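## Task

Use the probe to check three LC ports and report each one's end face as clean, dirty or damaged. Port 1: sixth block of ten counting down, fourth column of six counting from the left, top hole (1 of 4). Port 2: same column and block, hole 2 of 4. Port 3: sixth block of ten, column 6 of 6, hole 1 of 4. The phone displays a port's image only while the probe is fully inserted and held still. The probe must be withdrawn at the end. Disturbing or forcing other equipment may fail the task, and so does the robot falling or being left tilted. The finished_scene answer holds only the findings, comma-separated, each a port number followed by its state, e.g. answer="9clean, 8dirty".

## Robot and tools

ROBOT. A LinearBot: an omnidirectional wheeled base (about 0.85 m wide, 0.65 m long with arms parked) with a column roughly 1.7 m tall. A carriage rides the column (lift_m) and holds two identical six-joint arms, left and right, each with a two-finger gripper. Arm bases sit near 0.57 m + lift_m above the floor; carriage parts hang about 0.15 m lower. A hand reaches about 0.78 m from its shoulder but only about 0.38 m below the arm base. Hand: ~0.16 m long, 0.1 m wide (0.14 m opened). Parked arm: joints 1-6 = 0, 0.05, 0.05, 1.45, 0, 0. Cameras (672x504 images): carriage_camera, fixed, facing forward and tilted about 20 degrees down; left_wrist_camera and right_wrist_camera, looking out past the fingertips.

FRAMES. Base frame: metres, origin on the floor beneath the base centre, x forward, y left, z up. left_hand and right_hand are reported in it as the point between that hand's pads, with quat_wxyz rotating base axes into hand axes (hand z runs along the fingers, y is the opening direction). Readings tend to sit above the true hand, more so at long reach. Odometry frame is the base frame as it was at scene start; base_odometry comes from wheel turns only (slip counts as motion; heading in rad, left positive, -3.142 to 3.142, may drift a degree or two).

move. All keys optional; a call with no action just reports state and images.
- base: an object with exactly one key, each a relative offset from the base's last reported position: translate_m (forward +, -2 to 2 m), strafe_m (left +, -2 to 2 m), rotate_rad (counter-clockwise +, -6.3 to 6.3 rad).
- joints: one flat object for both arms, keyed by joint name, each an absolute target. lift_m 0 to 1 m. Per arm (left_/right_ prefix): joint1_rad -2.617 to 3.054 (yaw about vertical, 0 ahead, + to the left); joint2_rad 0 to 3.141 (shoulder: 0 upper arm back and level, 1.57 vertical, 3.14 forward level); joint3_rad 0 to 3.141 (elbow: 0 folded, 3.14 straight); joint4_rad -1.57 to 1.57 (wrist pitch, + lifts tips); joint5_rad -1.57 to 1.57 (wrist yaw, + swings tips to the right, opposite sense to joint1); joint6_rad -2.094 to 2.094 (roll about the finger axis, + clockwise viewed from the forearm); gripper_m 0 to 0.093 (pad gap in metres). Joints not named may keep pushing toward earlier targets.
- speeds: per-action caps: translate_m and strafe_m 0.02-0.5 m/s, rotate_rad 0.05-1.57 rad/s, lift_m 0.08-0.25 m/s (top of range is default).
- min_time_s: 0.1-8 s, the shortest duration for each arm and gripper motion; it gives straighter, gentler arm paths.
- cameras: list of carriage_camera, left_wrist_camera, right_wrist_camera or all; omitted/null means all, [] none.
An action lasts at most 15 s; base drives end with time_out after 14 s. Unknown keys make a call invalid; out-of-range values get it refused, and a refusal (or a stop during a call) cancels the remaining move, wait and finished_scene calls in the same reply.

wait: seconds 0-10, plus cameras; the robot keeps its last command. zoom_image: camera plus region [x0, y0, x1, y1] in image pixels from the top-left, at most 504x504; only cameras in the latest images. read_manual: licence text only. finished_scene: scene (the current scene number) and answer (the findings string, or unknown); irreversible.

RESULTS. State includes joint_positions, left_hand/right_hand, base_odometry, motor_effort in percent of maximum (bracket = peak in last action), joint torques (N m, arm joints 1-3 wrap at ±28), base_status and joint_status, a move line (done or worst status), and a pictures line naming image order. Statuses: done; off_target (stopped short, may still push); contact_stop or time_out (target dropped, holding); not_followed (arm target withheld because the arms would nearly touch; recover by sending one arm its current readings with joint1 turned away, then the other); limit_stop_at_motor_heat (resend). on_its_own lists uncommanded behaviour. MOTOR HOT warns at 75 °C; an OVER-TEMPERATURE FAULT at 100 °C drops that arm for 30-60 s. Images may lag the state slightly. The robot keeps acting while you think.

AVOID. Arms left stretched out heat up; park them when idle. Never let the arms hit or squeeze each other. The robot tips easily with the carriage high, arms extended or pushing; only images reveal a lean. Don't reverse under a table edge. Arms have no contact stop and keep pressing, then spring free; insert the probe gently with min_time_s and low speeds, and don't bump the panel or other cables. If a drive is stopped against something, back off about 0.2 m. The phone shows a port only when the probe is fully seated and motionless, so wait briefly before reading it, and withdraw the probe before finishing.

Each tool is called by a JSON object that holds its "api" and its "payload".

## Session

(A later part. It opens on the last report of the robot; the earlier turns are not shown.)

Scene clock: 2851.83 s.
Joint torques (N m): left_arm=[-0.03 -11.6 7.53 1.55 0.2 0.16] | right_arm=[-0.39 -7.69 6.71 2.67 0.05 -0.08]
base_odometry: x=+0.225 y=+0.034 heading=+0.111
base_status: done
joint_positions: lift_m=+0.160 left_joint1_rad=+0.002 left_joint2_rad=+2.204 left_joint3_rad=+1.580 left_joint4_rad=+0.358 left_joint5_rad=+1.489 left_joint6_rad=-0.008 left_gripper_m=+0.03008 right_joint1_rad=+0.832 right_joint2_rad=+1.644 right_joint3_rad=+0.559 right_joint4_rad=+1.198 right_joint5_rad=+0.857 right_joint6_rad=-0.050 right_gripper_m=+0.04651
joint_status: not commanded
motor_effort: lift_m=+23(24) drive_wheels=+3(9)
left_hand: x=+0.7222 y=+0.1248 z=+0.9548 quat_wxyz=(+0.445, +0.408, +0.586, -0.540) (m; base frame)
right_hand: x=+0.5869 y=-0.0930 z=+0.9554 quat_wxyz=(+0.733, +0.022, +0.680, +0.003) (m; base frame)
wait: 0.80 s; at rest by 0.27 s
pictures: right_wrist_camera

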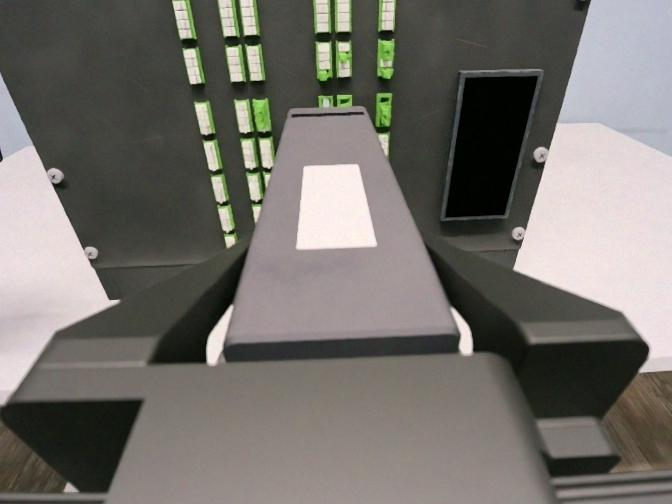

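{"api": "move", "payload": {"base": {"strafe_m":0.003}, "joints": {"lift_m":0.1513,"right_joint5_rad":0.861}, "speeds": {"strafe_m":0.02}, "cameras": []}}

{"api": "wait", "payload": {"seconds": 0.8, "cameras": ["right_wrist_camera"]}}

{"api": "zoom_image", "payload": {"camera": "right_wrist_camera", "region": [316, 84, 346, 110]}}

Scene clock: 2868.60 s.
Joint torques (N m): left_arm=[-0.02 -11.85 7.75 1.57 0.22 0.17] | right_arm=[-0.31 -7.71 6.79 2.6 0.08 -0.06]
move: done
base_odometry: x=+0.225 y=+0.037 heading=+0.111
base_status: done
joint_positions: lift_m=+0.152 left_joint1_rad=+0.002 left_joint2_rad=+2.206 left_joint3_rad=+1.577 left_joint4_rad=+0.358 left_joint5_rad=+1.489 left_joint6_rad=-0.008 left_gripper_m=+0.03008 right_joint1_rad=+0.832 right_joint2_rad=+1.644 right_joint3_rad=+0.559 right_joint4_rad=+1.202 right_joint5_rad=+0.859 right_joint6_rad=-0.050 right_gripper_m=+0.04651
joint_status: all done
motor_effort: lift_m=+25(28) drive_wheels=-3(7)
left_hand: x=+0.7220 y=+0.1250 z=+0.9444 quat_wxyz=(+0.443, +0.407, +0.588, -0.541) (m; base frame)
right_hand: x=+0.5868 y=-0.0934 z=+0.9477 quat_wxyz=(+0.734, +0.023, +0.679, +0.003) (m; base frame)
pictures: none
No camera images: "cameras" was empty.

Scene clock: 2869.40 s.
Joint torques (N m): left_arm=[-0.05 -11.81 7.8 1.55 0.21 0.17] | right_arm=[-0.49 -7.95 6.69 2.63 0.01 -0.05]
base_odometry: x=+0.225 y=+0.037 heading=+0.111
base_status: done
joint_positions: lift_m=+0.152 left_joint1_rad=+0.002 left_joint2_rad=+2.206 left_joint3_rad=+1.577 left_joint4_rad=+0.358 left_joint5_rad=+1.489 left_joint6_rad=-0.008 left_gripper_m=+0.03008 right_joint1_rad=+0.832 right_joint2_rad=+1.644 right_joint3_rad=+0.559 right_joint4_rad=+1.202 right_joint5_rad=+0.859 right_joint6_rad=-0.050 right_gripper_m=+0.04651
joint_status: all done
motor_effort: lift_m=+25(28) drive_wheels=-2(7)
left_hand: x=+0.7220 y=+0.1250 z=+0.9444 quat_wxyz=(+0.443, +0.407, +0.588, -0.541) (m; base frame)
right_hand: x=+0.5868 y=-0.0935 z=+0.9477 quat_wxyz=(+0.733, +0.023, +0.679, +0.003) (m; base frame)
wait: 0.80 s; at rest by 0.27 s
pictures: right_wrist_camera

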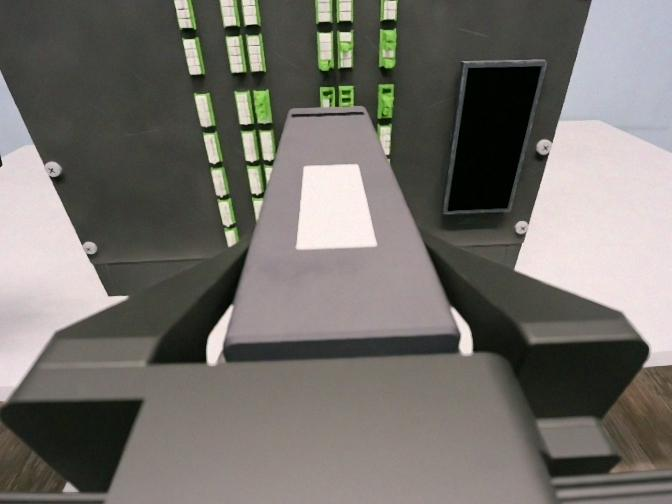

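Scaled by 16.800.

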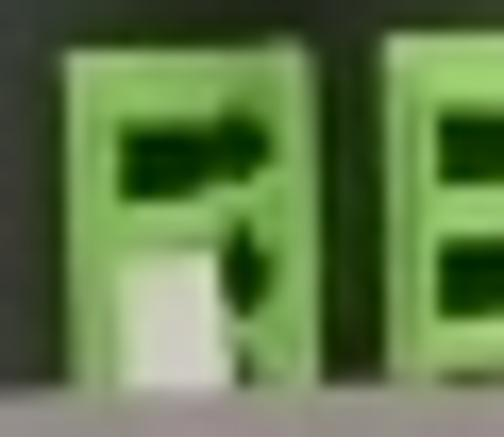

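{"api": "move", "payload": {"base": {"translate_m":0.003}, "joints": {"lift_m":0.1505}, "speeds": {"translate_m":0.02}, "cameras": []}}

{"api": "wait", "payload": {"seconds": 0.8, "cameras": ["right_wrist_camera"]}}

{"api": "zoom_image", "payload": {"camera": "right_wrist_camera", "region": [316, 84, 346, 110]}}

Scene clock: 2882.83 s.
Joint torques (N m): left_arm=[-0.12 -11.45 7.83 1.55 0.24 0.16] | right_arm=[-0.18 -7.64 6.58 2.63 0.03 -0.07]
move: done
base_odometry: x=+0.228 y=+0.037 heading=+0.110
base_status: done
joint_positions: lift_m=+0.151 left_joint1_rad=+0.002 left_joint2_rad=+2.206 left_joint3_rad=+1.577 left_joint4_rad=+0.359 left_joint5_rad=+1.489 left_joint6_rad=-0.008 left_gripper_m=+0.03008 right_joint1_rad=+0.831 right_joint2_rad=+1.644 right_joint3_rad=+0.559 right_joint4_rad=+1.201 right_joint5_rad=+0.861 right_joint6_rad=-0.050 right_gripper_m=+0.04651
joint_status: all done
motor_effort: lift_m=+23(24) drive_wheels=-5(8)
left_hand: x=+0.7220 y=+0.1250 z=+0.9438 quat_wxyz=(+0.443, +0.407, +0.588, -0.541) (m; base frame)
right_hand: x=+0.5870 y=-0.0941 z=+0.9469 quat_wxyz=(+0.733, +0.024, +0.679, +0.002) (m; base frame)
pictures: none
No camera images: "cameras" was empty.

Scene clock: 2883.63 s.
Joint torques (N m): left_arm=[-0.1 -11.64 7.77 1.55 0.21 0.16] | right_arm=[-0.31 -7.79 6.71 2.61 0.04 -0.05]
base_odometry: x=+0.228 y=+0.037 heading=+0.110
base_status: done
joint_positions: lift_m=+0.151 left_joint1_rad=+0.002 left_joint2_rad=+2.206 left_joint3_rad=+1.577 left_joint4_rad=+0.359 left_joint5_rad=+1.489 left_joint6_rad=-0.008 left_gripper_m=+0.03008 right_joint1_rad=+0.831 right_joint2_rad=+1.644 right_joint3_rad=+0.559 right_joint4_rad=+1.201 right_joint5_rad=+0.861 right_joint6_rad=-0.050 right_gripper_m=+0.04651
joint_status: all done
motor_effort: lift_m=+23(24) drive_wheels=-5(8)
left_hand: x=+0.7220 y=+0.1250 z=+0.9438 quat_wxyz=(+0.443, +0.407, +0.588, -0.541) (m; base frame)
right_hand: x=+0.5870 y=-0.0941 z=+0.9469 quat_wxyz=(+0.733, +0.024, +0.679, +0.002) (m; base frame)
wait: 0.80 s; at rest by 0.27 s
pictures: right_wrist_camera

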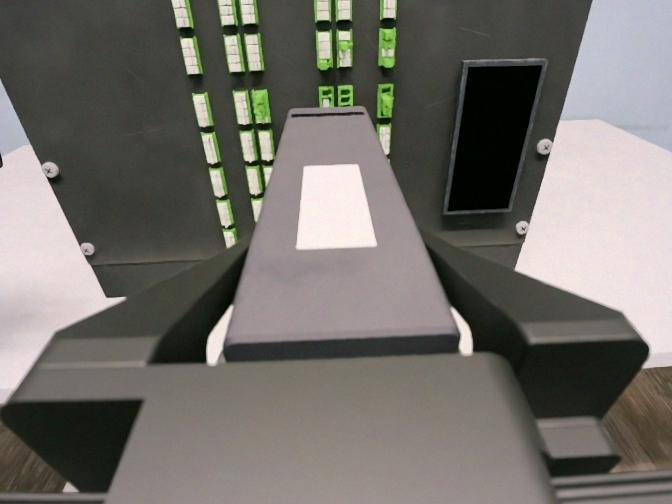

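Scaled by 16.800.

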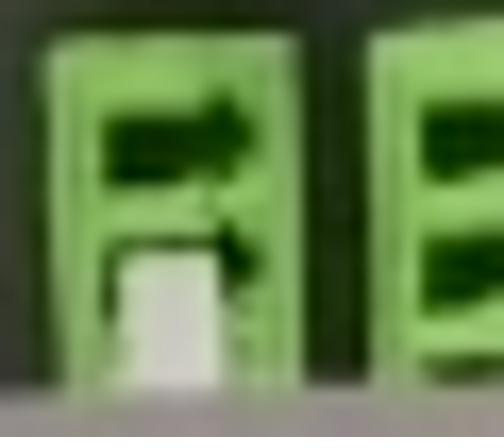

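{"api": "move", "payload": {"joints": {"right_joint5_rad":0.8455}, "cameras": []}}

{"api": "wait", "payload": {"seconds": 0.5, "cameras": ["right_wrist_camera"]}}

{"api": "zoom_image", "payload": {"camera": "right_wrist_camera", "region": [316, 84, 346, 110]}}

Scene clock: 2894.67 s.
Joint torques (N m): left_arm=[-0.13 -11.78 7.8 1.54 0.22 0.18] | right_arm=[-0.31 -7.71 6.65 2.64 -0.09 -0.07]
move: done
base_odometry: x=+0.228 y=+0.037 heading=+0.110
base_status: not commanded
joint_positions: lift_m=+0.151 left_joint1_rad=+0.002 left_joint2_rad=+2.206 left_joint3_rad=+1.577 left_joint4_rad=+0.359 left_joint5_rad=+1.489 left_joint6_rad=-0.008 left_gripper_m=+0.03008 right_joint1_rad=+0.831 right_joint2_rad=+1.644 right_joint3_rad=+0.559 right_joint4_rad=+1.201 right_joint5_rad=+0.859 right_joint6_rad=-0.050 right_gripper_m=+0.04651
joint_status: all done
motor_effort: lift_m=+23(24) drive_wheels=-5(5)
left_hand: x=+0.7220 y=+0.1250 z=+0.9438 quat_wxyz=(+0.443, +0.407, +0.588, -0.541) (m; base frame)
right_hand: x=+0.5870 y=-0.0936 z=+0.9469 quat_wxyz=(+0.733, +0.023, +0.679, +0.002) (m; base frame)
pictures: none
No camera images: "cameras" was empty.

Scene clock: 2895.17 s.
Joint torques (N m): left_arm=[-0.09 -11.78 7.79 1.55 0.21 0.17] | right_arm=[-0.31 -7.72 6.68 2.63 -0.08 -0.06]
base_odometry: x=+0.228 y=+0.037 heading=+0.110
base_status: not commanded
joint_positions: lift_m=+0.151 left_joint1_rad=+0.002 left_joint2_rad=+2.206 left_joint3_rad=+1.577 left_joint4_rad=+0.359 left_joint5_rad=+1.489 left_joint6_rad=-0.008 left_gripper_m=+0.03008 right_joint1_rad=+0.831 right_joint2_rad=+1.644 right_joint3_rad=+0.559 right_joint4_rad=+1.201 right_joint5_rad=+0.858 right_joint6_rad=-0.050 right_gripper_m=+0.04651
joint_status: all done
motor_effort: lift_m=+24(24) drive_wheels=-5(5)
left_hand: x=+0.7220 y=+0.1250 z=+0.9438 quat_wxyz=(+0.443, +0.407, +0.588, -0.541) (m; base frame)
right_hand: x=+0.5870 y=-0.0935 z=+0.9469 quat_wxyz=(+0.733, +0.023, +0.679, +0.003) (m; base frame)
wait: 0.50 s; at rest by 0.27 s
pictures: right_wrist_camera

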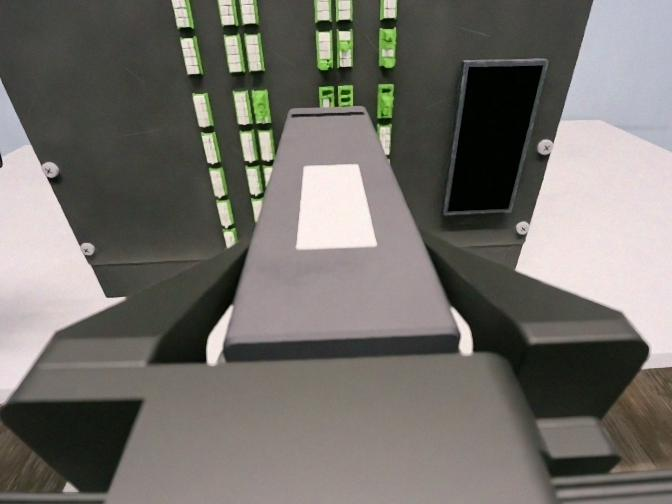

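Scaled by 16.800.

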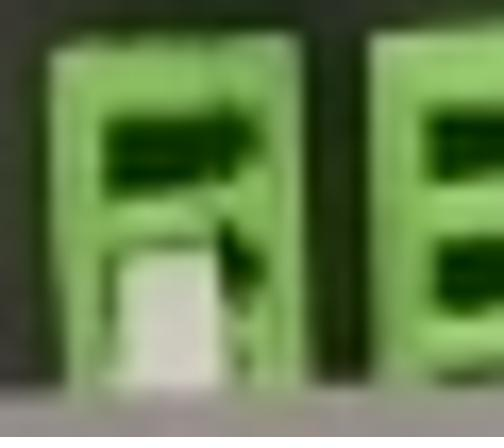

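{"api": "move", "payload": {"joints": {"right_joint5_rad":0.842}, "cameras": []}}

{"api": "move", "payload": {"joints": {"right_joint5_rad":0.852}, "base": {"translate_m":0.0025}, "speeds": {"translate_m":0.02}, "cameras": []}}

{"api": "wait", "payload": {"seconds": 0.8, "cameras": ["right_wrist_camera"]}}

{"api": "zoom_image", "payload": {"camera": "right_wrist_camera", "region": [316, 84, 346, 110]}}

Scene clock: 2906.13 s.
Joint torques (N m): left_arm=[-0.08 -11.73 7.8 1.55 0.21 0.15] | right_arm=[-0.34 -7.75 6.71 2.63 -0.11 -0.05]
move: done
base_odometry: x=+0.228 y=+0.037 heading=+0.110
base_status: not commanded
joint_positions: lift_m=+0.151 left_joint1_rad=+0.002 left_joint2_rad=+2.206 left_joint3_rad=+1.577 left_joint4_rad=+0.359 left_joint5_rad=+1.489 left_joint6_rad=-0.008 left_gripper_m=+0.03008 right_joint1_rad=+0.831 right_joint2_rad=+1.644 right_joint3_rad=+0.559 right_joint4_rad=+1.201 right_joint5_rad=+0.855 right_joint6_rad=-0.050 right_gripper_m=+0.04651
joint_status: all done
motor_effort: lift_m=+23(24) drive_wheels=-5(5)
left_hand: x=+0.7220 y=+0.1250 z=+0.9438 quat_wxyz=(+0.443, +0.407, +0.588, -0.541) (m; base frame)
right_hand: x=+0.5870 y=-0.0930 z=+0.9470 quat_wxyz=(+0.734, +0.022, +0.679, +0.004) (m; base frame)
pictures: none
No camera images: "cameras" was empty.

Scene clock: 2906.73 s.
Joint torques (N m): left_arm=[-0.06 -11.7 7.83 1.53 0.24 0.15] | right_arm=[-0.75 -7.77 6.46 2.61 -0.06 -0.06]
move: done
base_odometry: x=+0.230 y=+0.037 heading=+0.110
base_status: done
joint_positions: lift_m=+0.151 left_joint1_rad=+0.002 left_joint2_rad=+2.206 left_joint3_rad=+1.577 left_joint4_rad=+0.359 left_joint5_rad=+1.489 left_joint6_rad=-0.008 left_gripper_m=+0.03008 right_joint1_rad=+0.834 right_joint2_rad=+1.644 right_joint3_rad=+0.559 right_joint4_rad=+1.202 right_joint5_rad=+0.857 right_joint6_rad=-0.050 right_gripper_m=+0.04651
joint_status: all done
motor_effort: lift_m=+23(24) drive_wheels=-5(11)
left_hand: x=+0.7220 y=+0.1250 z=+0.9439 quat_wxyz=(+0.444, +0.407, +0.587, -0.541) (m; base frame)
right_hand: x=+0.5864 y=-0.0924 z=+0.9472 quat_wxyz=(+0.734, +0.022, +0.679, +0.004) (m; base frame)
pictures: none
No camera images: "cameras" was empty.

Scene clock: 2907.53 s.
Joint torques (N m): left_arm=[-0.02 -11.77 7.77 1.52 0.21 0.15] | right_arm=[-0.64 -7.66 6.69 2.61 0 -0.07]
base_odometry: x=+0.230 y=+0.037 heading=+0.110
base_status: done
joint_positions: lift_m=+0.151 left_joint1_rad=+0.002 left_joint2_rad=+2.206 left_joint3_rad=+1.577 left_joint4_rad=+0.359 left_joint5_rad=+1.489 left_joint6_rad=-0.008 left_gripper_m=+0.03008 right_joint1_rad=+0.834 right_joint2_rad=+1.644 right_joint3_rad=+0.559 right_joint4_rad=+1.202 right_joint5_rad=+0.857 right_joint6_rad=-0.050 right_gripper_m=+0.04651
joint_status: all done
motor_effort: lift_m=+23(24) drive_wheels=-5(11)
left_hand: x=+0.7220 y=+0.1250 z=+0.9439 quat_wxyz=(+0.444, +0.407, +0.587, -0.541) (m; base frame)
right_hand: x=+0.5864 y=-0.0924 z=+0.9472 quat_wxyz=(+0.734, +0.022, +0.679, +0.004) (m; base frame)
wait: 0.80 s; at rest by 0.27 s
pictures: right_wrist_camera

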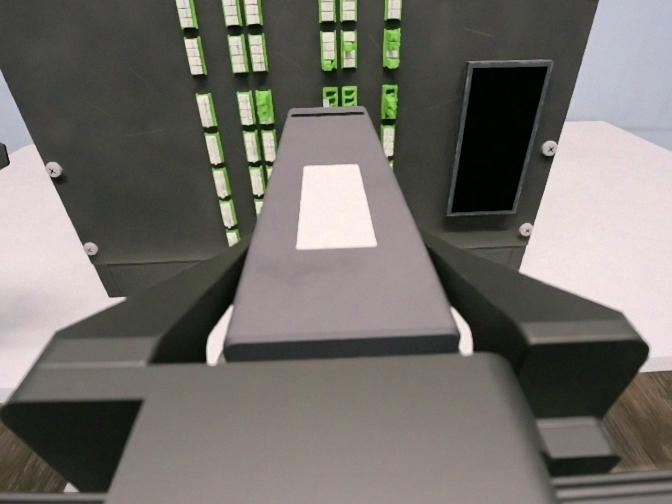

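Scaled by 16.800.

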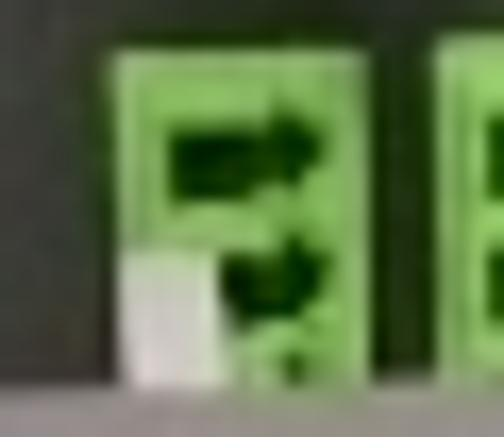

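{"api": "move", "payload": {"base": {"translate_m":-0.002}, "joints": {"right_joint5_rad":0.872}, "speeds": {"translate_m":0.02}, "cameras": []}}

{"api": "wait", "payload": {"seconds": 0.8, "cameras": ["right_wrist_camera"]}}

{"api": "zoom_image", "payload": {"camera": "right_wrist_camera", "region": [316, 84, 346, 110]}}

Scene clock: 2917.40 s.
Joint torques (N m): left_arm=[-0.14 -11.58 7.71 1.52 0.17 0.17] | right_arm=[-0.47 -7.69 6.79 2.59 0.03 -0.05]
move: done
base_odometry: x=+0.228 y=+0.037 heading=+0.110
base_status: done
joint_positions: lift_m=+0.151 left_joint1_rad=+0.002 left_joint2_rad=+2.206 left_joint3_rad=+1.577 left_joint4_rad=+0.360 left_joint5_rad=+1.489 left_joint6_rad=-0.008 left_gripper_m=+0.03008 right_joint1_rad=+0.832 right_joint2_rad=+1.644 right_joint3_rad=+0.559 right_joint4_rad=+1.202 right_joint5_rad=+0.868 right_joint6_rad=-0.050 right_gripper_m=+0.04652
joint_status: all done
motor_effort: lift_m=+23(24) drive_wheels=-2(10)
left_hand: x=+0.7220 y=+0.1250 z=+0.9439 quat_wxyz=(+0.444, +0.407, +0.587, -0.540) (m; base frame)
right_hand: x=+0.5866 y=-0.0947 z=+0.9470 quat_wxyz=(+0.733, +0.026, +0.679, +0.000) (m; base frame)
pictures: none
No camera images: "cameras" was empty.

Scene clock: 2918.20 s.
Joint torques (N m): left_arm=[-0.08 -11.77 7.84 1.52 0.21 0.17] | right_arm=[-0.42 -7.75 6.71 2.63 0.08 -0.06]
base_odometry: x=+0.228 y=+0.037 heading=+0.110
base_status: done
joint_positions: lift_m=+0.151 left_joint1_rad=+0.002 left_joint2_rad=+2.206 left_joint3_rad=+1.577 left_joint4_rad=+0.360 left_joint5_rad=+1.489 left_joint6_rad=-0.008 left_gripper_m=+0.03008 right_joint1_rad=+0.832 right_joint2_rad=+1.644 right_joint3_rad=+0.559 right_joint4_rad=+1.202 right_joint5_rad=+0.868 right_joint6_rad=-0.050 right_gripper_m=+0.04652
joint_status: all done
motor_effort: lift_m=+24(24) drive_wheels=-2(10)
left_hand: x=+0.7220 y=+0.1250 z=+0.9439 quat_wxyz=(+0.444, +0.407, +0.587, -0.540) (m; base frame)
right_hand: x=+0.5866 y=-0.0947 z=+0.9470 quat_wxyz=(+0.733, +0.026, +0.679, +0.000) (m; base frame)
wait: 0.80 s; at rest by 0.27 s
pictures: right_wrist_camera

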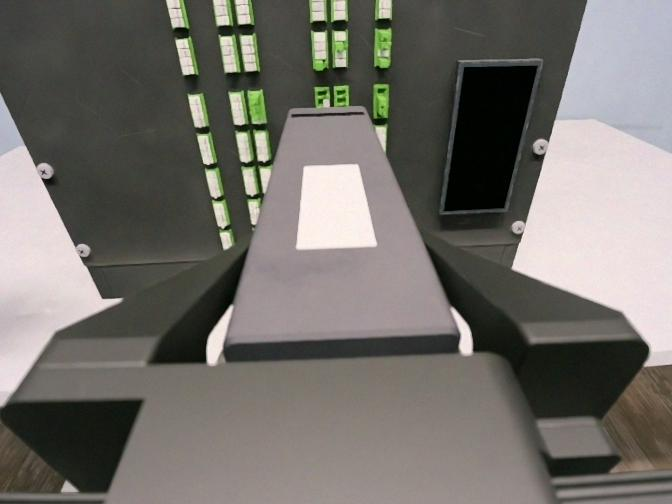

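Scaled by 16.800.

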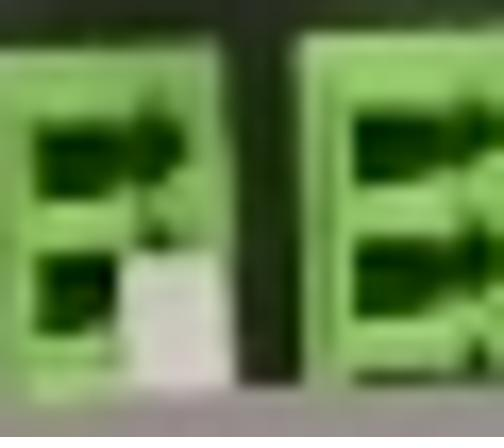

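{"api": "move", "payload": {"base": {"strafe_m":0.002}, "joints": {"right_joint5_rad":0.853}, "speeds": {"strafe_m":0.02}, "cameras": []}}

{"api": "wait", "payload": {"seconds": 0.8, "cameras": ["right_wrist_camera"]}}

{"api": "zoom_image", "payload": {"camera": "right_wrist_camera", "region": [316, 84, 346, 110]}}

Scene clock: 2926.83 s.
Joint torques (N m): left_arm=[0.02 -11.71 7.79 1.55 0.24 0.17] | right_arm=[-0.57 -7.71 6.72 2.63 -0.08 -0.06]
move: done
base_odometry: x=+0.228 y=+0.039 heading=+0.109
base_status: done
joint_positions: lift_m=+0.151 left_joint1_rad=+0.002 left_joint2_rad=+2.206 left_joint3_rad=+1.577 left_joint4_rad=+0.360 left_joint5_rad=+1.489 left_joint6_rad=-0.008 left_gripper_m=+0.03008 right_joint1_rad=+0.832 right_joint2_rad=+1.644 right_joint3_rad=+0.559 right_joint4_rad=+1.202 right_joint5_rad=+0.863 right_joint6_rad=-0.050 right_gripper_m=+0.04651
joint_status: all done
motor_effort: lift_m=+24(24) drive_wheels=-4(8)
left_hand: x=+0.7220 y=+0.1250 z=+0.9439 quat_wxyz=(+0.444, +0.407, +0.587, -0.540) (m; base frame)
right_hand: x=+0.5866 y=-0.0938 z=+0.9471 quat_wxyz=(+0.734, +0.025, +0.679, +0.002) (m; base frame)
pictures: none
No camera images: "cameras" was empty.

Scene clock: 2927.63 s.
Joint torques (N m): left_arm=[-0.09 -11.73 7.64 1.53 0.21 0.16] | right_arm=[-0.38 -7.83 6.83 2.62 -0.05 -0.06]
base_odometry: x=+0.228 y=+0.039 heading=+0.109
base_status: done
joint_positions: lift_m=+0.151 left_joint1_rad=+0.002 left_joint2_rad=+2.206 left_joint3_rad=+1.577 left_joint4_rad=+0.360 left_joint5_rad=+1.489 left_joint6_rad=-0.008 left_gripper_m=+0.03008 right_joint1_rad=+0.832 right_joint2_rad=+1.644 right_joint3_rad=+0.559 right_joint4_rad=+1.202 right_joint5_rad=+0.862 right_joint6_rad=-0.050 right_gripper_m=+0.04651
joint_status: all done
motor_effort: lift_m=+23(24) drive_wheels=-4(8)
left_hand: x=+0.7220 y=+0.1248 z=+0.9439 quat_wxyz=(+0.444, +0.407, +0.587, -0.541) (m; base frame)
right_hand: x=+0.5866 y=-0.0937 z=+0.9471 quat_wxyz=(+0.734, +0.025, +0.679, +0.002) (m; base frame)
wait: 0.80 s; at rest by 0.27 s
pictures: right_wrist_camera

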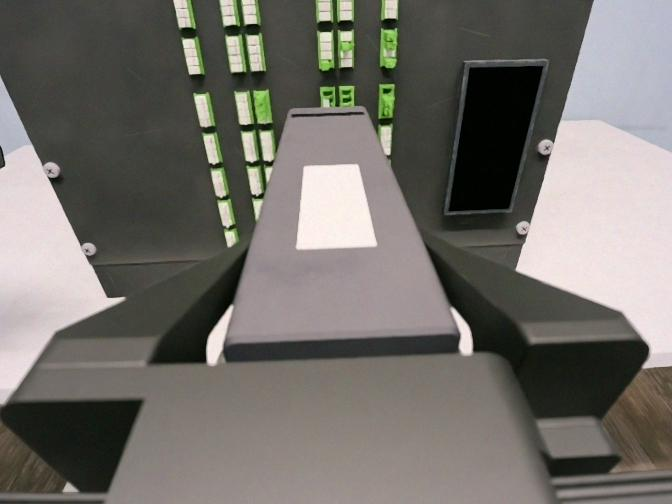

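Scaled by 16.800.

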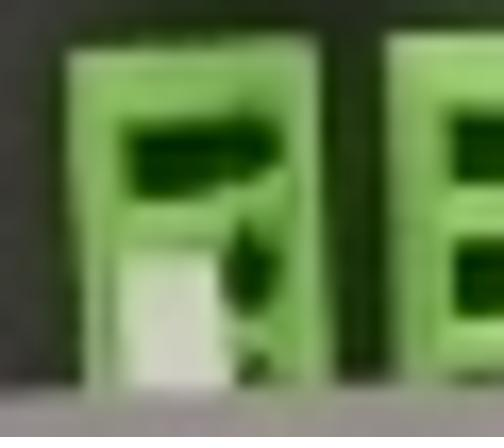

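{"api": "move", "payload": {"base": {"translate_m":0.002}, "joints": {"right_joint5_rad":0.858}, "speeds": {"translate_m":0.02}, "cameras": []}}

{"api": "wait", "payload": {"seconds": 0.8, "cameras": ["right_wrist_camera"]}}

{"api": "zoom_image", "payload": {"camera": "right_wrist_camera", "region": [316, 84, 346, 110]}}

Scene clock: 2935.53 s.
Joint torques (N m): left_arm=[-0.39 -11.7 7.82 1.55 0.18 0.16] | right_arm=[-0.58 -7.79 6.68 2.61 0.02 -0.07]
move: done
base_odometry: x=+0.230 y=+0.039 heading=+0.109
base_status: done
joint_positions: lift_m=+0.151 left_joint1_rad=+0.002 left_joint2_rad=+2.206 left_joint3_rad=+1.577 left_joint4_rad=+0.360 left_joint5_rad=+1.489 left_joint6_rad=-0.008 left_gripper_m=+0.03008 right_joint1_rad=+0.833 right_joint2_rad=+1.644 right_joint3_rad=+0.559 right_joint4_rad=+1.202 right_joint5_rad=+0.862 right_joint6_rad=-0.050 right_gripper_m=+0.04651
joint_status: all done
motor_effort: lift_m=+23(24) drive_wheels=-5(9)
left_hand: x=+0.7220 y=+0.1248 z=+0.9439 quat_wxyz=(+0.444, +0.407, +0.587, -0.541) (m; base frame)
right_hand: x=+0.5865 y=-0.0935 z=+0.9471 quat_wxyz=(+0.734, +0.024, +0.679, +0.002) (m; base frame)
pictures: none
No camera images: "cameras" was empty.

Scene clock: 2936.33 s.
Joint torques (N m): left_arm=[-0.06 -11.78 7.84 1.55 0.21 0.15] | right_arm=[-0.34 -7.73 6.72 2.6 -0.01 -0.06]
base_odometry: x=+0.230 y=+0.039 heading=+0.109
base_status: done
joint_positions: lift_m=+0.151 left_joint1_rad=+0.002 left_joint2_rad=+2.206 left_joint3_rad=+1.577 left_joint4_rad=+0.360 left_joint5_rad=+1.489 left_joint6_rad=-0.008 left_gripper_m=+0.03008 right_joint1_rad=+0.833 right_joint2_rad=+1.644 right_joint3_rad=+0.559 right_joint4_rad=+1.202 right_joint5_rad=+0.862 right_joint6_rad=-0.050 right_gripper_m=+0.04651
joint_status: all done
motor_effort: lift_m=+24(24) drive_wheels=-5(9)
left_hand: x=+0.7220 y=+0.1248 z=+0.9439 quat_wxyz=(+0.444, +0.407, +0.587, -0.541) (m; base frame)
right_hand: x=+0.5865 y=-0.0935 z=+0.9471 quat_wxyz=(+0.734, +0.024, +0.679, +0.002) (m; base frame)
wait: 0.80 s; at rest by 0.27 s
pictures: right_wrist_camera

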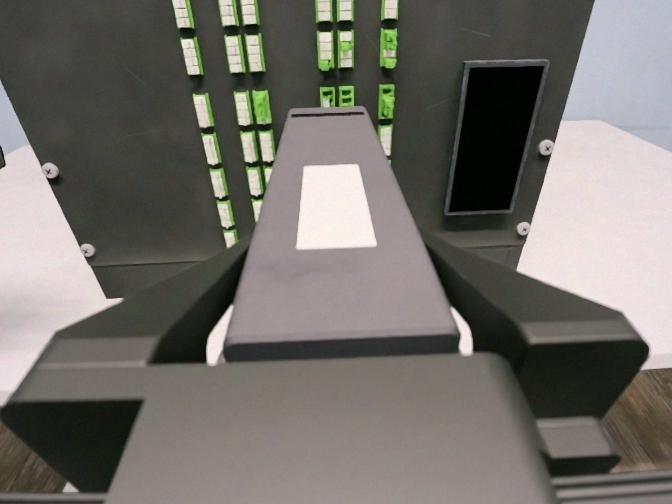

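Scaled by 16.800.

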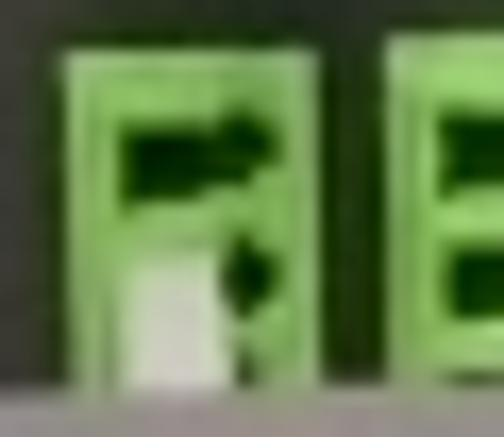

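Aligned. Advance.

{"api": "move", "payload": {"base": {"translate_m":0.003}, "speeds": {"translate_m":0.02}, "cameras": []}}

{"api": "wait", "payload": {"seconds": 0.8, "cameras": ["right_wrist_camera"]}}

{"api": "zoom_image", "payload": {"camera": "right_wrist_camera", "region": [316, 84, 346, 110]}}

Scene clock: 2942.70 s.
Joint torques (N m): left_arm=[-0.05 -11.59 7.68 1.52 0.21 0.17] | right_arm=[-0.68 -7.61 6.61 2.63 -0.03 -0.04]
move: done
base_odometry: x=+0.233 y=+0.039 heading=+0.108
base_status: done
joint_positions: lift_m=+0.151 left_joint1_rad=+0.002 left_joint2_rad=+2.206 left_joint3_rad=+1.577 left_joint4_rad=+0.360 left_joint5_rad=+1.489 left_joint6_rad=-0.008 left_gripper_m=+0.03008 right_joint1_rad=+0.834 right_joint2_rad=+1.644 right_joint3_rad=+0.559 right_joint4_rad=+1.202 right_joint5_rad=+0.862 right_joint6_rad=-0.050 right_gripper_m=+0.04651
joint_status: not commanded
motor_effort: lift_m=+24(24) drive_wheels=-5(9)
left_hand: x=+0.7220 y=+0.1248 z=+0.9439 quat_wxyz=(+0.444, +0.407, +0.587, -0.541) (m; base frame)
right_hand: x=+0.5864 y=-0.0933 z=+0.9471 quat_wxyz=(+0.734, +0.024, +0.679, +0.002) (m; base frame)
pictures: none
No camera images: "cameras" was empty.

Scene clock: 2943.50 s.
Joint torques (N m): left_arm=[-0.06 -11.71 7.76 1.54 0.2 0.18] | right_arm=[-0.58 -7.72 6.64 2.62 -0.01 -0.06]
base_odometry: x=+0.233 y=+0.039 heading=+0.108
base_status: done
joint_positions: lift_m=+0.151 left_joint1_rad=+0.002 left_joint2_rad=+2.206 left_joint3_rad=+1.577 left_joint4_rad=+0.360 left_joint5_rad=+1.489 left_joint6_rad=-0.008 left_gripper_m=+0.03008 right_joint1_rad=+0.834 right_joint2_rad=+1.644 right_joint3_rad=+0.559 right_joint4_rad=+1.202 right_joint5_rad=+0.862 right_joint6_rad=-0.050 right_gripper_m=+0.04651
joint_status: not commanded
motor_effort: lift_m=+23(24) drive_wheels=-5(9)
left_hand: x=+0.7220 y=+0.1248 z=+0.9439 quat_wxyz=(+0.444, +0.407, +0.587, -0.541) (m; base frame)
right_hand: x=+0.5864 y=-0.0933 z=+0.9471 quat_wxyz=(+0.734, +0.024, +0.679, +0.002) (m; base frame)
wait: 0.80 s; at rest by 0.27 s
pictures: right_wrist_camera

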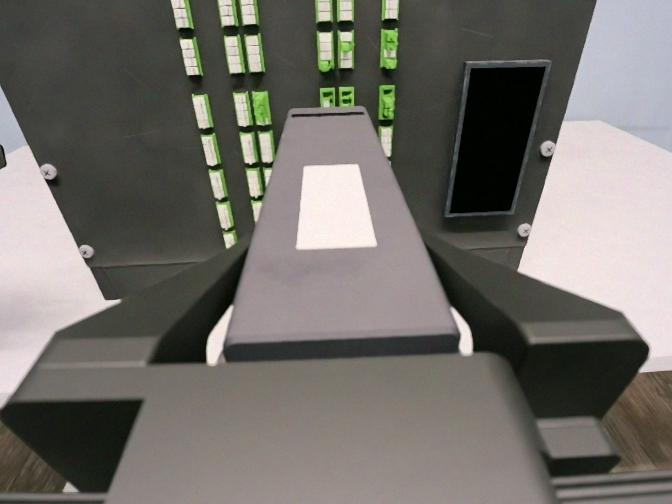

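Scaled by 16.800.

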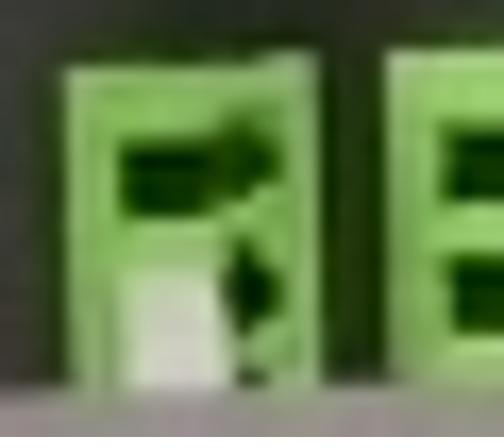

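{"api": "move", "payload": {"base": {"translate_m":0.004}, "speeds": {"translate_m":0.02}, "cameras": []}}

{"api": "wait", "payload": {"seconds": 0.8, "cameras": []}}

{"api": "move", "payload": {"base": {"translate_m":0.002}, "speeds": {"translate_m":0.02}, "cameras": []}}

{"api": "wait", "payload": {"seconds": 0.8, "cameras": ["right_wrist_camera"]}}

{"api": "zoom_image", "payload": {"camera": "right_wrist_camera", "region": [316, 84, 346, 110]}}

Scene clock: 2952.47 s.
Joint torques (N m): left_arm=[-0.1 -11.66 7.88 1.51 0.22 0.17] | right_arm=[-0.47 -7.72 6.72 2.63 -0.03 0.01]
move: done
base_odometry: x=+0.237 y=+0.039 heading=+0.108
base_status: done
joint_positions: lift_m=+0.151 left_joint1_rad=+0.002 left_joint2_rad=+2.206 left_joint3_rad=+1.577 left_joint4_rad=+0.360 left_joint5_rad=+1.489 left_joint6_rad=-0.008 left_gripper_m=+0.03008 right_joint1_rad=+0.834 right_joint2_rad=+1.644 right_joint3_rad=+0.559 right_joint4_rad=+1.202 right_joint5_rad=+0.862 right_joint6_rad=-0.051 right_gripper_m=+0.04651
joint_status: not commanded
motor_effort: lift_m=+23(24) drive_wheels=-5(9)
left_hand: x=+0.7220 y=+0.1248 z=+0.9439 quat_wxyz=(+0.444, +0.407, +0.587, -0.541) (m; base frame)
right_hand: x=+0.5864 y=-0.0933 z=+0.9471 quat_wxyz=(+0.734, +0.024, +0.679, +0.002) (m; base frame)
pictures: none
No camera images: "cameras" was empty.

Scene clock: 2953.27 s.
Joint torques (N m): left_arm=[-0.06 -11.77 7.76 1.53 0.21 0.17] | right_arm=[-0.58 -7.75 6.72 2.61 0 -0.06]
base_odometry: x=+0.237 y=+0.039 heading=+0.108
base_status: done
joint_positions: lift_m=+0.151 left_joint1_rad=+0.002 left_joint2_rad=+2.206 left_joint3_rad=+1.577 left_joint4_rad=+0.360 left_joint5_rad=+1.489 left_joint6_rad=-0.008 left_gripper_m=+0.03008 right_joint1_rad=+0.834 right_joint2_rad=+1.644 right_joint3_rad=+0.559 right_joint4_rad=+1.202 right_joint5_rad=+0.862 right_joint6_rad=-0.051 right_gripper_m=+0.04651
joint_status: not commanded
motor_effort: lift_m=+23(24) drive_wheels=-5(9)
left_hand: x=+0.7220 y=+0.1248 z=+0.9439 quat_wxyz=(+0.444, +0.407, +0.587, -0.541) (m; base frame)
right_hand: x=+0.5864 y=-0.0933 z=+0.9471 quat_wxyz=(+0.734, +0.024, +0.679, +0.002) (m; base frame)
wait: 0.80 s; at rest by 0.27 s
pictures: none
No camera images: "cameras" was empty.

Scene clock: 2953.87 s.
Joint torques (N m): left_arm=[0.05 -11.77 7.65 1.53 0.2 0.16] | right_arm=[-0.66 -7.83 6.86 2.63 0.04 -0.05]
move: done
base_odometry: x=+0.239 y=+0.039 heading=+0.107
base_status: done
joint_positions: lift_m=+0.151 left_joint1_rad=+0.002 left_joint2_rad=+2.206 left_joint3_rad=+1.577 left_joint4_rad=+0.360 left_joint5_rad=+1.489 left_joint6_rad=-0.008 left_gripper_m=+0.03008 right_joint1_rad=+0.834 right_joint2_rad=+1.644 right_joint3_rad=+0.559 right_joint4_rad=+1.202 right_joint5_rad=+0.860 right_joint6_rad=-0.051 right_gripper_m=+0.04651
joint_status: not commanded
motor_effort: lift_m=+23(24) drive_wheels=+4(10)
left_hand: x=+0.7219 y=+0.1248 z=+0.9439 quat_wxyz=(+0.444, +0.408, +0.587, -0.541) (m; base frame)
right_hand: x=+0.5864 y=-0.0930 z=+0.9471 quat_wxyz=(+0.734, +0.023, +0.679, +0.003) (m; base frame)
pictures: none
No camera images: "cameras" was empty.

Scene clock: 2954.67 s.
Joint torques (N m): left_arm=[-0.08 -11.85 7.77 1.53 0.2 0.16] | right_arm=[-0.77 -7.75 6.74 2.62 -0.03 -0.06]
base_odometry: x=+0.239 y=+0.039 heading=+0.107
base_status: done
joint_positions: lift_m=+0.151 left_joint1_rad=+0.002 left_joint2_rad=+2.206 left_joint3_rad=+1.577 left_joint4_rad=+0.360 left_joint5_rad=+1.489 left_joint6_rad=-0.008 left_gripper_m=+0.03008 right_joint1_rad=+0.834 right_joint2_rad=+1.644 right_joint3_rad=+0.559 right_joint4_rad=+1.202 right_joint5_rad=+0.861 right_joint6_rad=-0.051 right_gripper_m=+0.04651
joint_status: not commanded
motor_effort: lift_m=+24(24) drive_wheels=+4(10)
left_hand: x=+0.7219 y=+0.1248 z=+0.9439 quat_wxyz=(+0.444, +0.408, +0.587, -0.541) (m; base frame)
right_hand: x=+0.5864 y=-0.0931 z=+0.9471 quat_wxyz=(+0.734, +0.023, +0.679, +0.003) (m; base frame)
wait: 0.80 s; at rest by 0.27 s
pictures: right_wrist_camera

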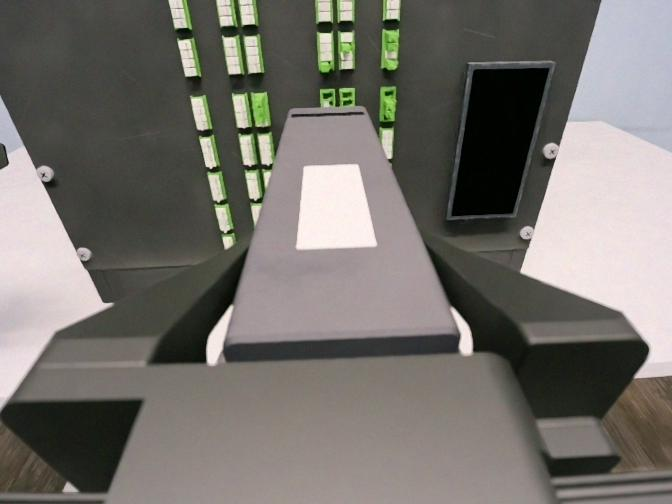

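Scaled by 16.800.

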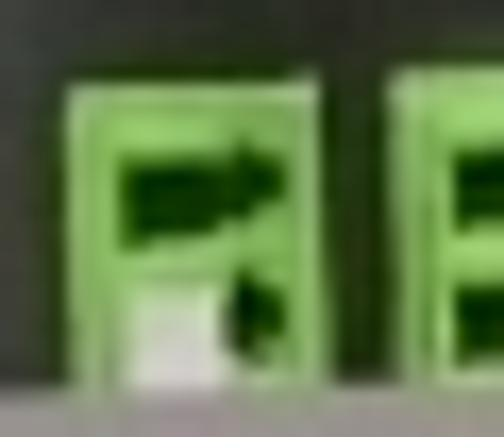

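Slides in freely (.8254). Continue to ~.8306.

{"api": "move", "payload": {"base": {"translate_m":0.003}, "speeds": {"translate_m":0.02}, "cameras": []}}

{"api": "wait", "payload": {"seconds": 0.8, "cameras": []}}

{"api": "move", "payload": {"base": {"translate_m":0.003}, "speeds": {"translate_m":0.02}, "cameras": []}}

{"api": "wait", "payload": {"seconds": 0.8, "cameras": ["right_wrist_camera"]}}

{"api": "zoom_image", "payload": {"camera": "right_wrist_camera", "region": [316, 84, 346, 110]}}

Scene clock: 2963.13 s.
Joint torques (N m): left_arm=[-0.1 -11.73 7.72 1.53 0.21 0.17] | right_arm=[-0.66 -7.75 6.74 2.62 0.06 -0.03]
move: done
base_odometry: x=+0.242 y=+0.039 heading=+0.106
base_status: done
joint_positions: lift_m=+0.151 left_joint1_rad=+0.002 left_joint2_rad=+2.206 left_joint3_rad=+1.577 left_joint4_rad=+0.360 left_joint5_rad=+1.489 left_joint6_rad=-0.008 left_gripper_m=+0.03008 right_joint1_rad=+0.834 right_joint2_rad=+1.644 right_joint3_rad=+0.559 right_joint4_rad=+1.202 right_joint5_rad=+0.859 right_joint6_rad=-0.051 right_gripper_m=+0.04651
joint_status: not commanded
motor_effort: lift_m=+24(24) drive_wheels=+4(11)
left_hand: x=+0.7219 y=+0.1248 z=+0.9439 quat_wxyz=(+0.444, +0.408, +0.587, -0.541) (m; base frame)
right_hand: x=+0.5864 y=-0.0928 z=+0.9471 quat_wxyz=(+0.734, +0.023, +0.679, +0.003) (m; base frame)
pictures: none
No camera images: "cameras" was empty.

Scene clock: 2963.93 s.
Joint torques (N m): left_arm=[-0.01 -11.85 7.83 1.54 0.2 0.16] | right_arm=[-0.61 -7.72 6.72 2.62 0.02 -0.05]
base_odometry: x=+0.242 y=+0.039 heading=+0.106
base_status: done
joint_positions: lift_m=+0.151 left_joint1_rad=+0.002 left_joint2_rad=+2.206 left_joint3_rad=+1.577 left_joint4_rad=+0.360 left_joint5_rad=+1.489 left_joint6_rad=-0.008 left_gripper_m=+0.03008 right_joint1_rad=+0.834 right_joint2_rad=+1.644 right_joint3_rad=+0.559 right_joint4_rad=+1.202 right_joint5_rad=+0.859 right_joint6_rad=-0.051 right_gripper_m=+0.04651
joint_status: not commanded
motor_effort: lift_m=+23(24) drive_wheels=+4(11)
left_hand: x=+0.7219 y=+0.1248 z=+0.9439 quat_wxyz=(+0.444, +0.408, +0.587, -0.541) (m; base frame)
right_hand: x=+0.5864 y=-0.0928 z=+0.9471 quat_wxyz=(+0.734, +0.023, +0.679, +0.003) (m; base frame)
wait: 0.80 s; at rest by 0.27 s
pictures: none
No camera images: "cameras" was empty.

Scene clock: 2964.57 s.
Joint torques (N m): left_arm=[0.03 -11.9 7.92 1.52 0.25 0.17] | right_arm=[-0.64 -7.77 6.52 2.6 0.01 -0.05]
move: done
base_odometry: x=+0.244 y=+0.039 heading=+0.106
base_status: done
joint_positions: lift_m=+0.151 left_joint1_rad=+0.002 left_joint2_rad=+2.206 left_joint3_rad=+1.577 left_joint4_rad=+0.360 left_joint5_rad=+1.489 left_joint6_rad=-0.008 left_gripper_m=+0.03008 right_joint1_rad=+0.835 right_joint2_rad=+1.644 right_joint3_rad=+0.559 right_joint4_rad=+1.203 right_joint5_rad=+0.859 right_joint6_rad=-0.051 right_gripper_m=+0.04651
joint_status: not commanded
motor_effort: lift_m=+24(24) drive_wheels=+4(10)
left_hand: x=+0.7219 y=+0.1248 z=+0.9440 quat_wxyz=(+0.444, +0.408, +0.587, -0.541) (m; base frame)
right_hand: x=+0.5862 y=-0.0924 z=+0.9472 quat_wxyz=(+0.734, +0.023, +0.679, +0.004) (m; base frame)
pictures: none
No camera images: "cameras" was empty.

Scene clock: 2965.37 s.
Joint torques (N m): left_arm=[-0.03 -11.75 7.68 1.53 0.21 0.18] | right_arm=[-0.73 -7.75 6.74 2.62 0.05 -0.05]
base_odometry: x=+0.244 y=+0.039 heading=+0.106
base_status: done
joint_positions: lift_m=+0.151 left_joint1_rad=+0.002 left_joint2_rad=+2.206 left_joint3_rad=+1.577 left_joint4_rad=+0.360 left_joint5_rad=+1.489 left_joint6_rad=-0.008 left_gripper_m=+0.03008 right_joint1_rad=+0.835 right_joint2_rad=+1.644 right_joint3_rad=+0.559 right_joint4_rad=+1.203 right_joint5_rad=+0.859 right_joint6_rad=-0.051 right_gripper_m=+0.04651
joint_status: not commanded
motor_effort: lift_m=+24(24) drive_wheels=+4(10)
left_hand: x=+0.7219 y=+0.1248 z=+0.9440 quat_wxyz=(+0.444, +0.408, +0.587, -0.541) (m; base frame)
right_hand: x=+0.5862 y=-0.0924 z=+0.9472 quat_wxyz=(+0.734, +0.023, +0.679, +0.004) (m; base frame)
wait: 0.80 s; at rest by 0.27 s
pictures: right_wrist_camera

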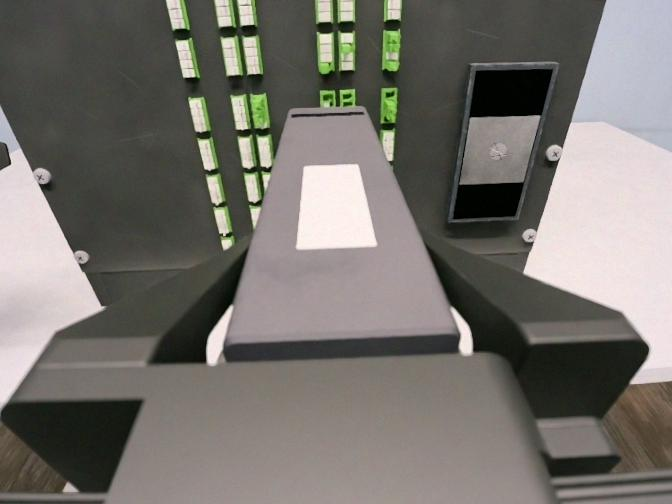

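Scaled by 16.800.

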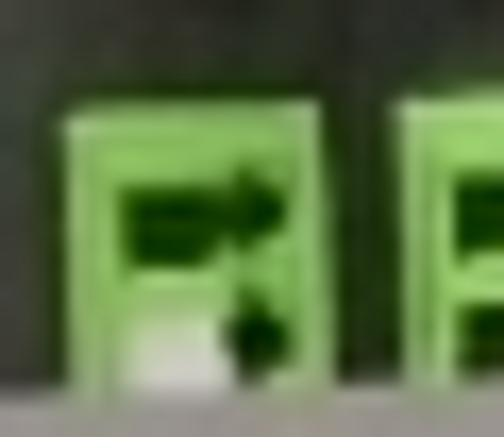

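{"api": "zoom_image", "payload": {"camera": "right_wrist_camera", "region": [478, 136, 518, 170]}}

{"api": "zoom_image", "payload": {"camera": "right_wrist_camera", "region": [455, 105, 545, 195]}}

Scaled by 12.600.

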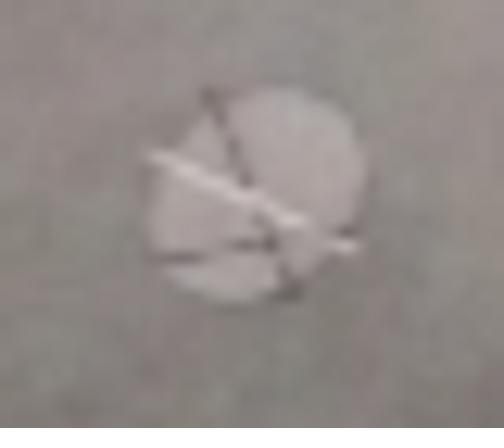

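Scaled by 5.600.

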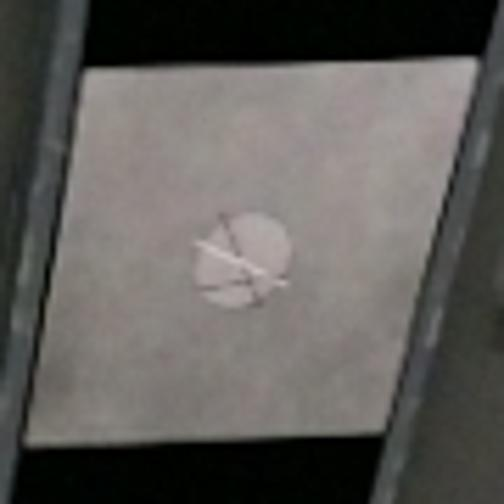

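{"api": "move", "payload": {"base": {"translate_m":-0.008}, "speeds": {"translate_m":0.02}, "cameras": []}}

{"api": "wait", "payload": {"seconds": 0.6, "cameras": []}}

{"api": "move", "payload": {"base": {"translate_m":-0.012}, "speeds": {"translate_m":0.02}, "cameras": []}}

{"api": "wait", "payload": {"seconds": 0.8, "cameras": ["right_wrist_camera","left_wrist_camera"]}}

{"api": "zoom_image", "payload": {"camera": "left_wrist_camera", "region": [200, 20, 340, 140]}}

{"api": "zoom_image", "payload": {"camera": "right_wrist_camera", "region": [270, 60, 410, 170]}}

Scene clock: 2979.67 s.
Joint torques (N m): left_arm=[-0.05 -11.84 7.82 1.54 0.22 0.18] | right_arm=[-0.65 -7.72 6.72 2.6 -0.01 -0.05]
move: done
base_odometry: x=+0.237 y=+0.039 heading=+0.106
base_status: done
joint_positions: lift_m=+0.151 left_joint1_rad=+0.002 left_joint2_rad=+2.206 left_joint3_rad=+1.577 left_joint4_rad=+0.360 left_joint5_rad=+1.489 left_joint6_rad=-0.008 left_gripper_m=+0.03008 right_joint1_rad=+0.835 right_joint2_rad=+1.644 right_joint3_rad=+0.559 right_joint4_rad=+1.203 right_joint5_rad=+0.860 right_joint6_rad=-0.051 right_gripper_m=+0.04651
joint_status: not commanded
motor_effort: lift_m=+23(24) drive_wheels=+3(11)
left_hand: x=+0.7219 y=+0.1248 z=+0.9440 quat_wxyz=(+0.444, +0.408, +0.587, -0.541) (m; base frame)
right_hand: x=+0.5862 y=-0.0925 z=+0.9472 quat_wxyz=(+0.734, +0.023, +0.679, +0.004) (m; base frame)
pictures: none
No camera images: "cameras" was empty.

Scene clock: 2980.27 s.
Joint torques (N m): left_arm=[-0.06 -11.84 7.83 1.52 0.21 0.16] | right_arm=[-0.68 -7.72 6.75 2.61 0.03 -0.06]
base_odometry: x=+0.237 y=+0.039 heading=+0.106
base_status: done
joint_positions: lift_m=+0.151 left_joint1_rad=+0.002 left_joint2_rad=+2.206 left_joint3_rad=+1.577 left_joint4_rad=+0.360 left_joint5_rad=+1.489 left_joint6_rad=-0.008 left_gripper_m=+0.03008 right_joint1_rad=+0.835 right_joint2_rad=+1.644 right_joint3_rad=+0.559 right_joint4_rad=+1.203 right_joint5_rad=+0.860 right_joint6_rad=-0.051 right_gripper_m=+0.04651
joint_status: not commanded
motor_effort: lift_m=+24(24) drive_wheels=+3(11)
left_hand: x=+0.7219 y=+0.1248 z=+0.9440 quat_wxyz=(+0.444, +0.408, +0.587, -0.541) (m; base frame)
right_hand: x=+0.5862 y=-0.0925 z=+0.9472 quat_wxyz=(+0.734, +0.023, +0.679, +0.004) (m; base frame)
wait: 0.60 s; at rest by 0.27 s
pictures: none
No camera images: "cameras" was empty.

Scene clock: 2981.33 s.
Joint torques (N m): left_arm=[-0.09 -11.81 7.83 1.54 0.21 0.15] | right_arm=[-0.72 -7.71 6.72 2.61 0.01 -0.05]
move: done
base_odometry: x=+0.225 y=+0.038 heading=+0.107
base_status: done
joint_positions: lift_m=+0.151 left_joint1_rad=+0.002 left_joint2_rad=+2.206 left_joint3_rad=+1.577 left_joint4_rad=+0.360 left_joint5_rad=+1.489 left_joint6_rad=-0.008 left_gripper_m=+0.03008 right_joint1_rad=+0.834 right_joint2_rad=+1.644 right_joint3_rad=+0.559 right_joint4_rad=+1.202 right_joint5_rad=+0.860 right_joint6_rad=-0.051 right_gripper_m=+0.04651
joint_status: not commanded
motor_effort: lift_m=+24(24) drive_wheels=+3(10)
left_hand: x=+0.7219 y=+0.1248 z=+0.9440 quat_wxyz=(+0.444, +0.408, +0.587, -0.541) (m; base frame)
right_hand: x=+0.5863 y=-0.0927 z=+0.9471 quat_wxyz=(+0.734, +0.023, +0.679, +0.003) (m; base frame)
pictures: none
No camera images: "cameras" was empty.

Scene clock: 2982.13 s.
Joint torques (N m): left_arm=[-0.02 -11.77 7.83 1.53 0.2 0.16] | right_arm=[-0.58 -7.79 6.74 2.62 0.01 -0.05]
base_odometry: x=+0.225 y=+0.038 heading=+0.107
base_status: done
joint_positions: lift_m=+0.151 left_joint1_rad=+0.002 left_joint2_rad=+2.206 left_joint3_rad=+1.577 left_joint4_rad=+0.360 left_joint5_rad=+1.489 left_joint6_rad=-0.008 left_gripper_m=+0.03008 right_joint1_rad=+0.834 right_joint2_rad=+1.644 right_joint3_rad=+0.559 right_joint4_rad=+1.202 right_joint5_rad=+0.860 right_joint6_rad=-0.051 right_gripper_m=+0.04651
joint_status: not commanded
motor_effort: lift_m=+24(24) drive_wheels=+3(10)
left_hand: x=+0.7219 y=+0.1248 z=+0.9440 quat_wxyz=(+0.444, +0.408, +0.587, -0.541) (m; base frame)
right_hand: x=+0.5863 y=-0.0927 z=+0.9471 quat_wxyz=(+0.734, +0.023, +0.679, +0.003) (m; base frame)
wait: 0.80 s; at rest by 0.27 s
pictures: left_wrist_camera, right_wrist_camera

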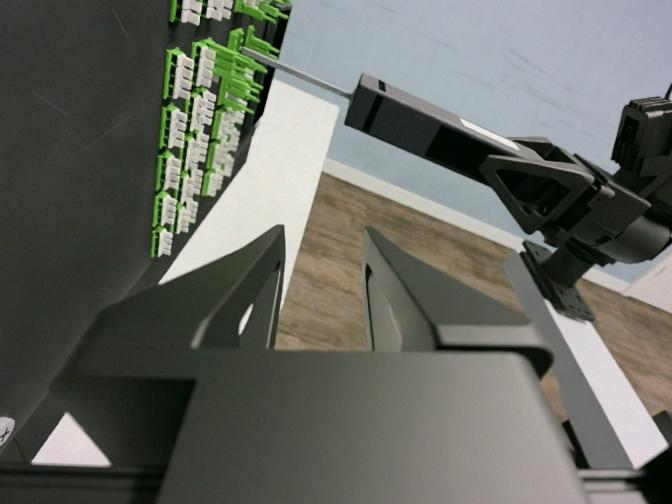

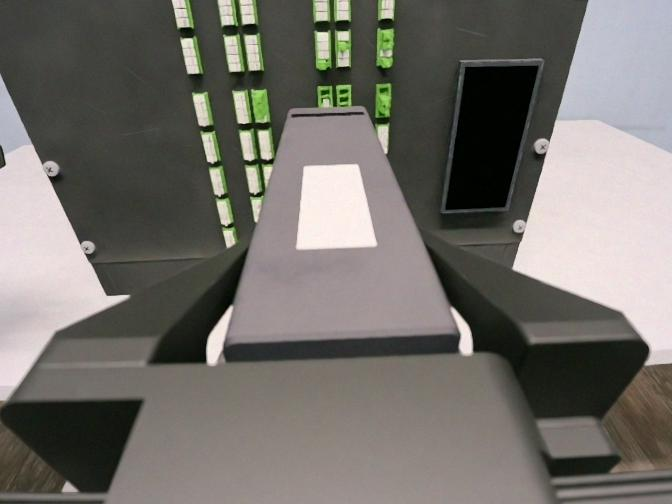

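Scaled by 3.600.

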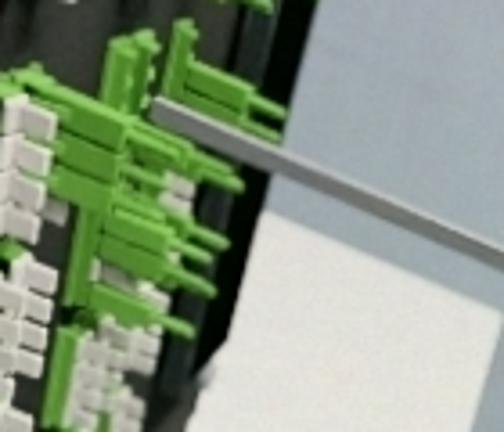

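Scaled by 3.600.

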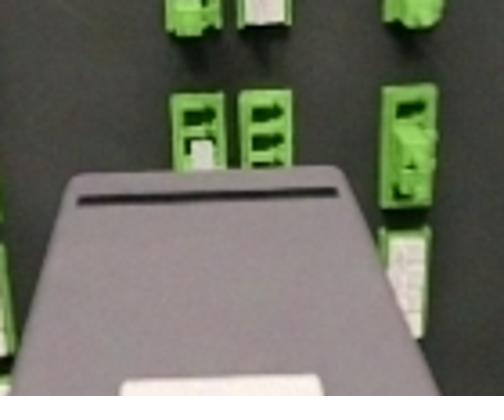

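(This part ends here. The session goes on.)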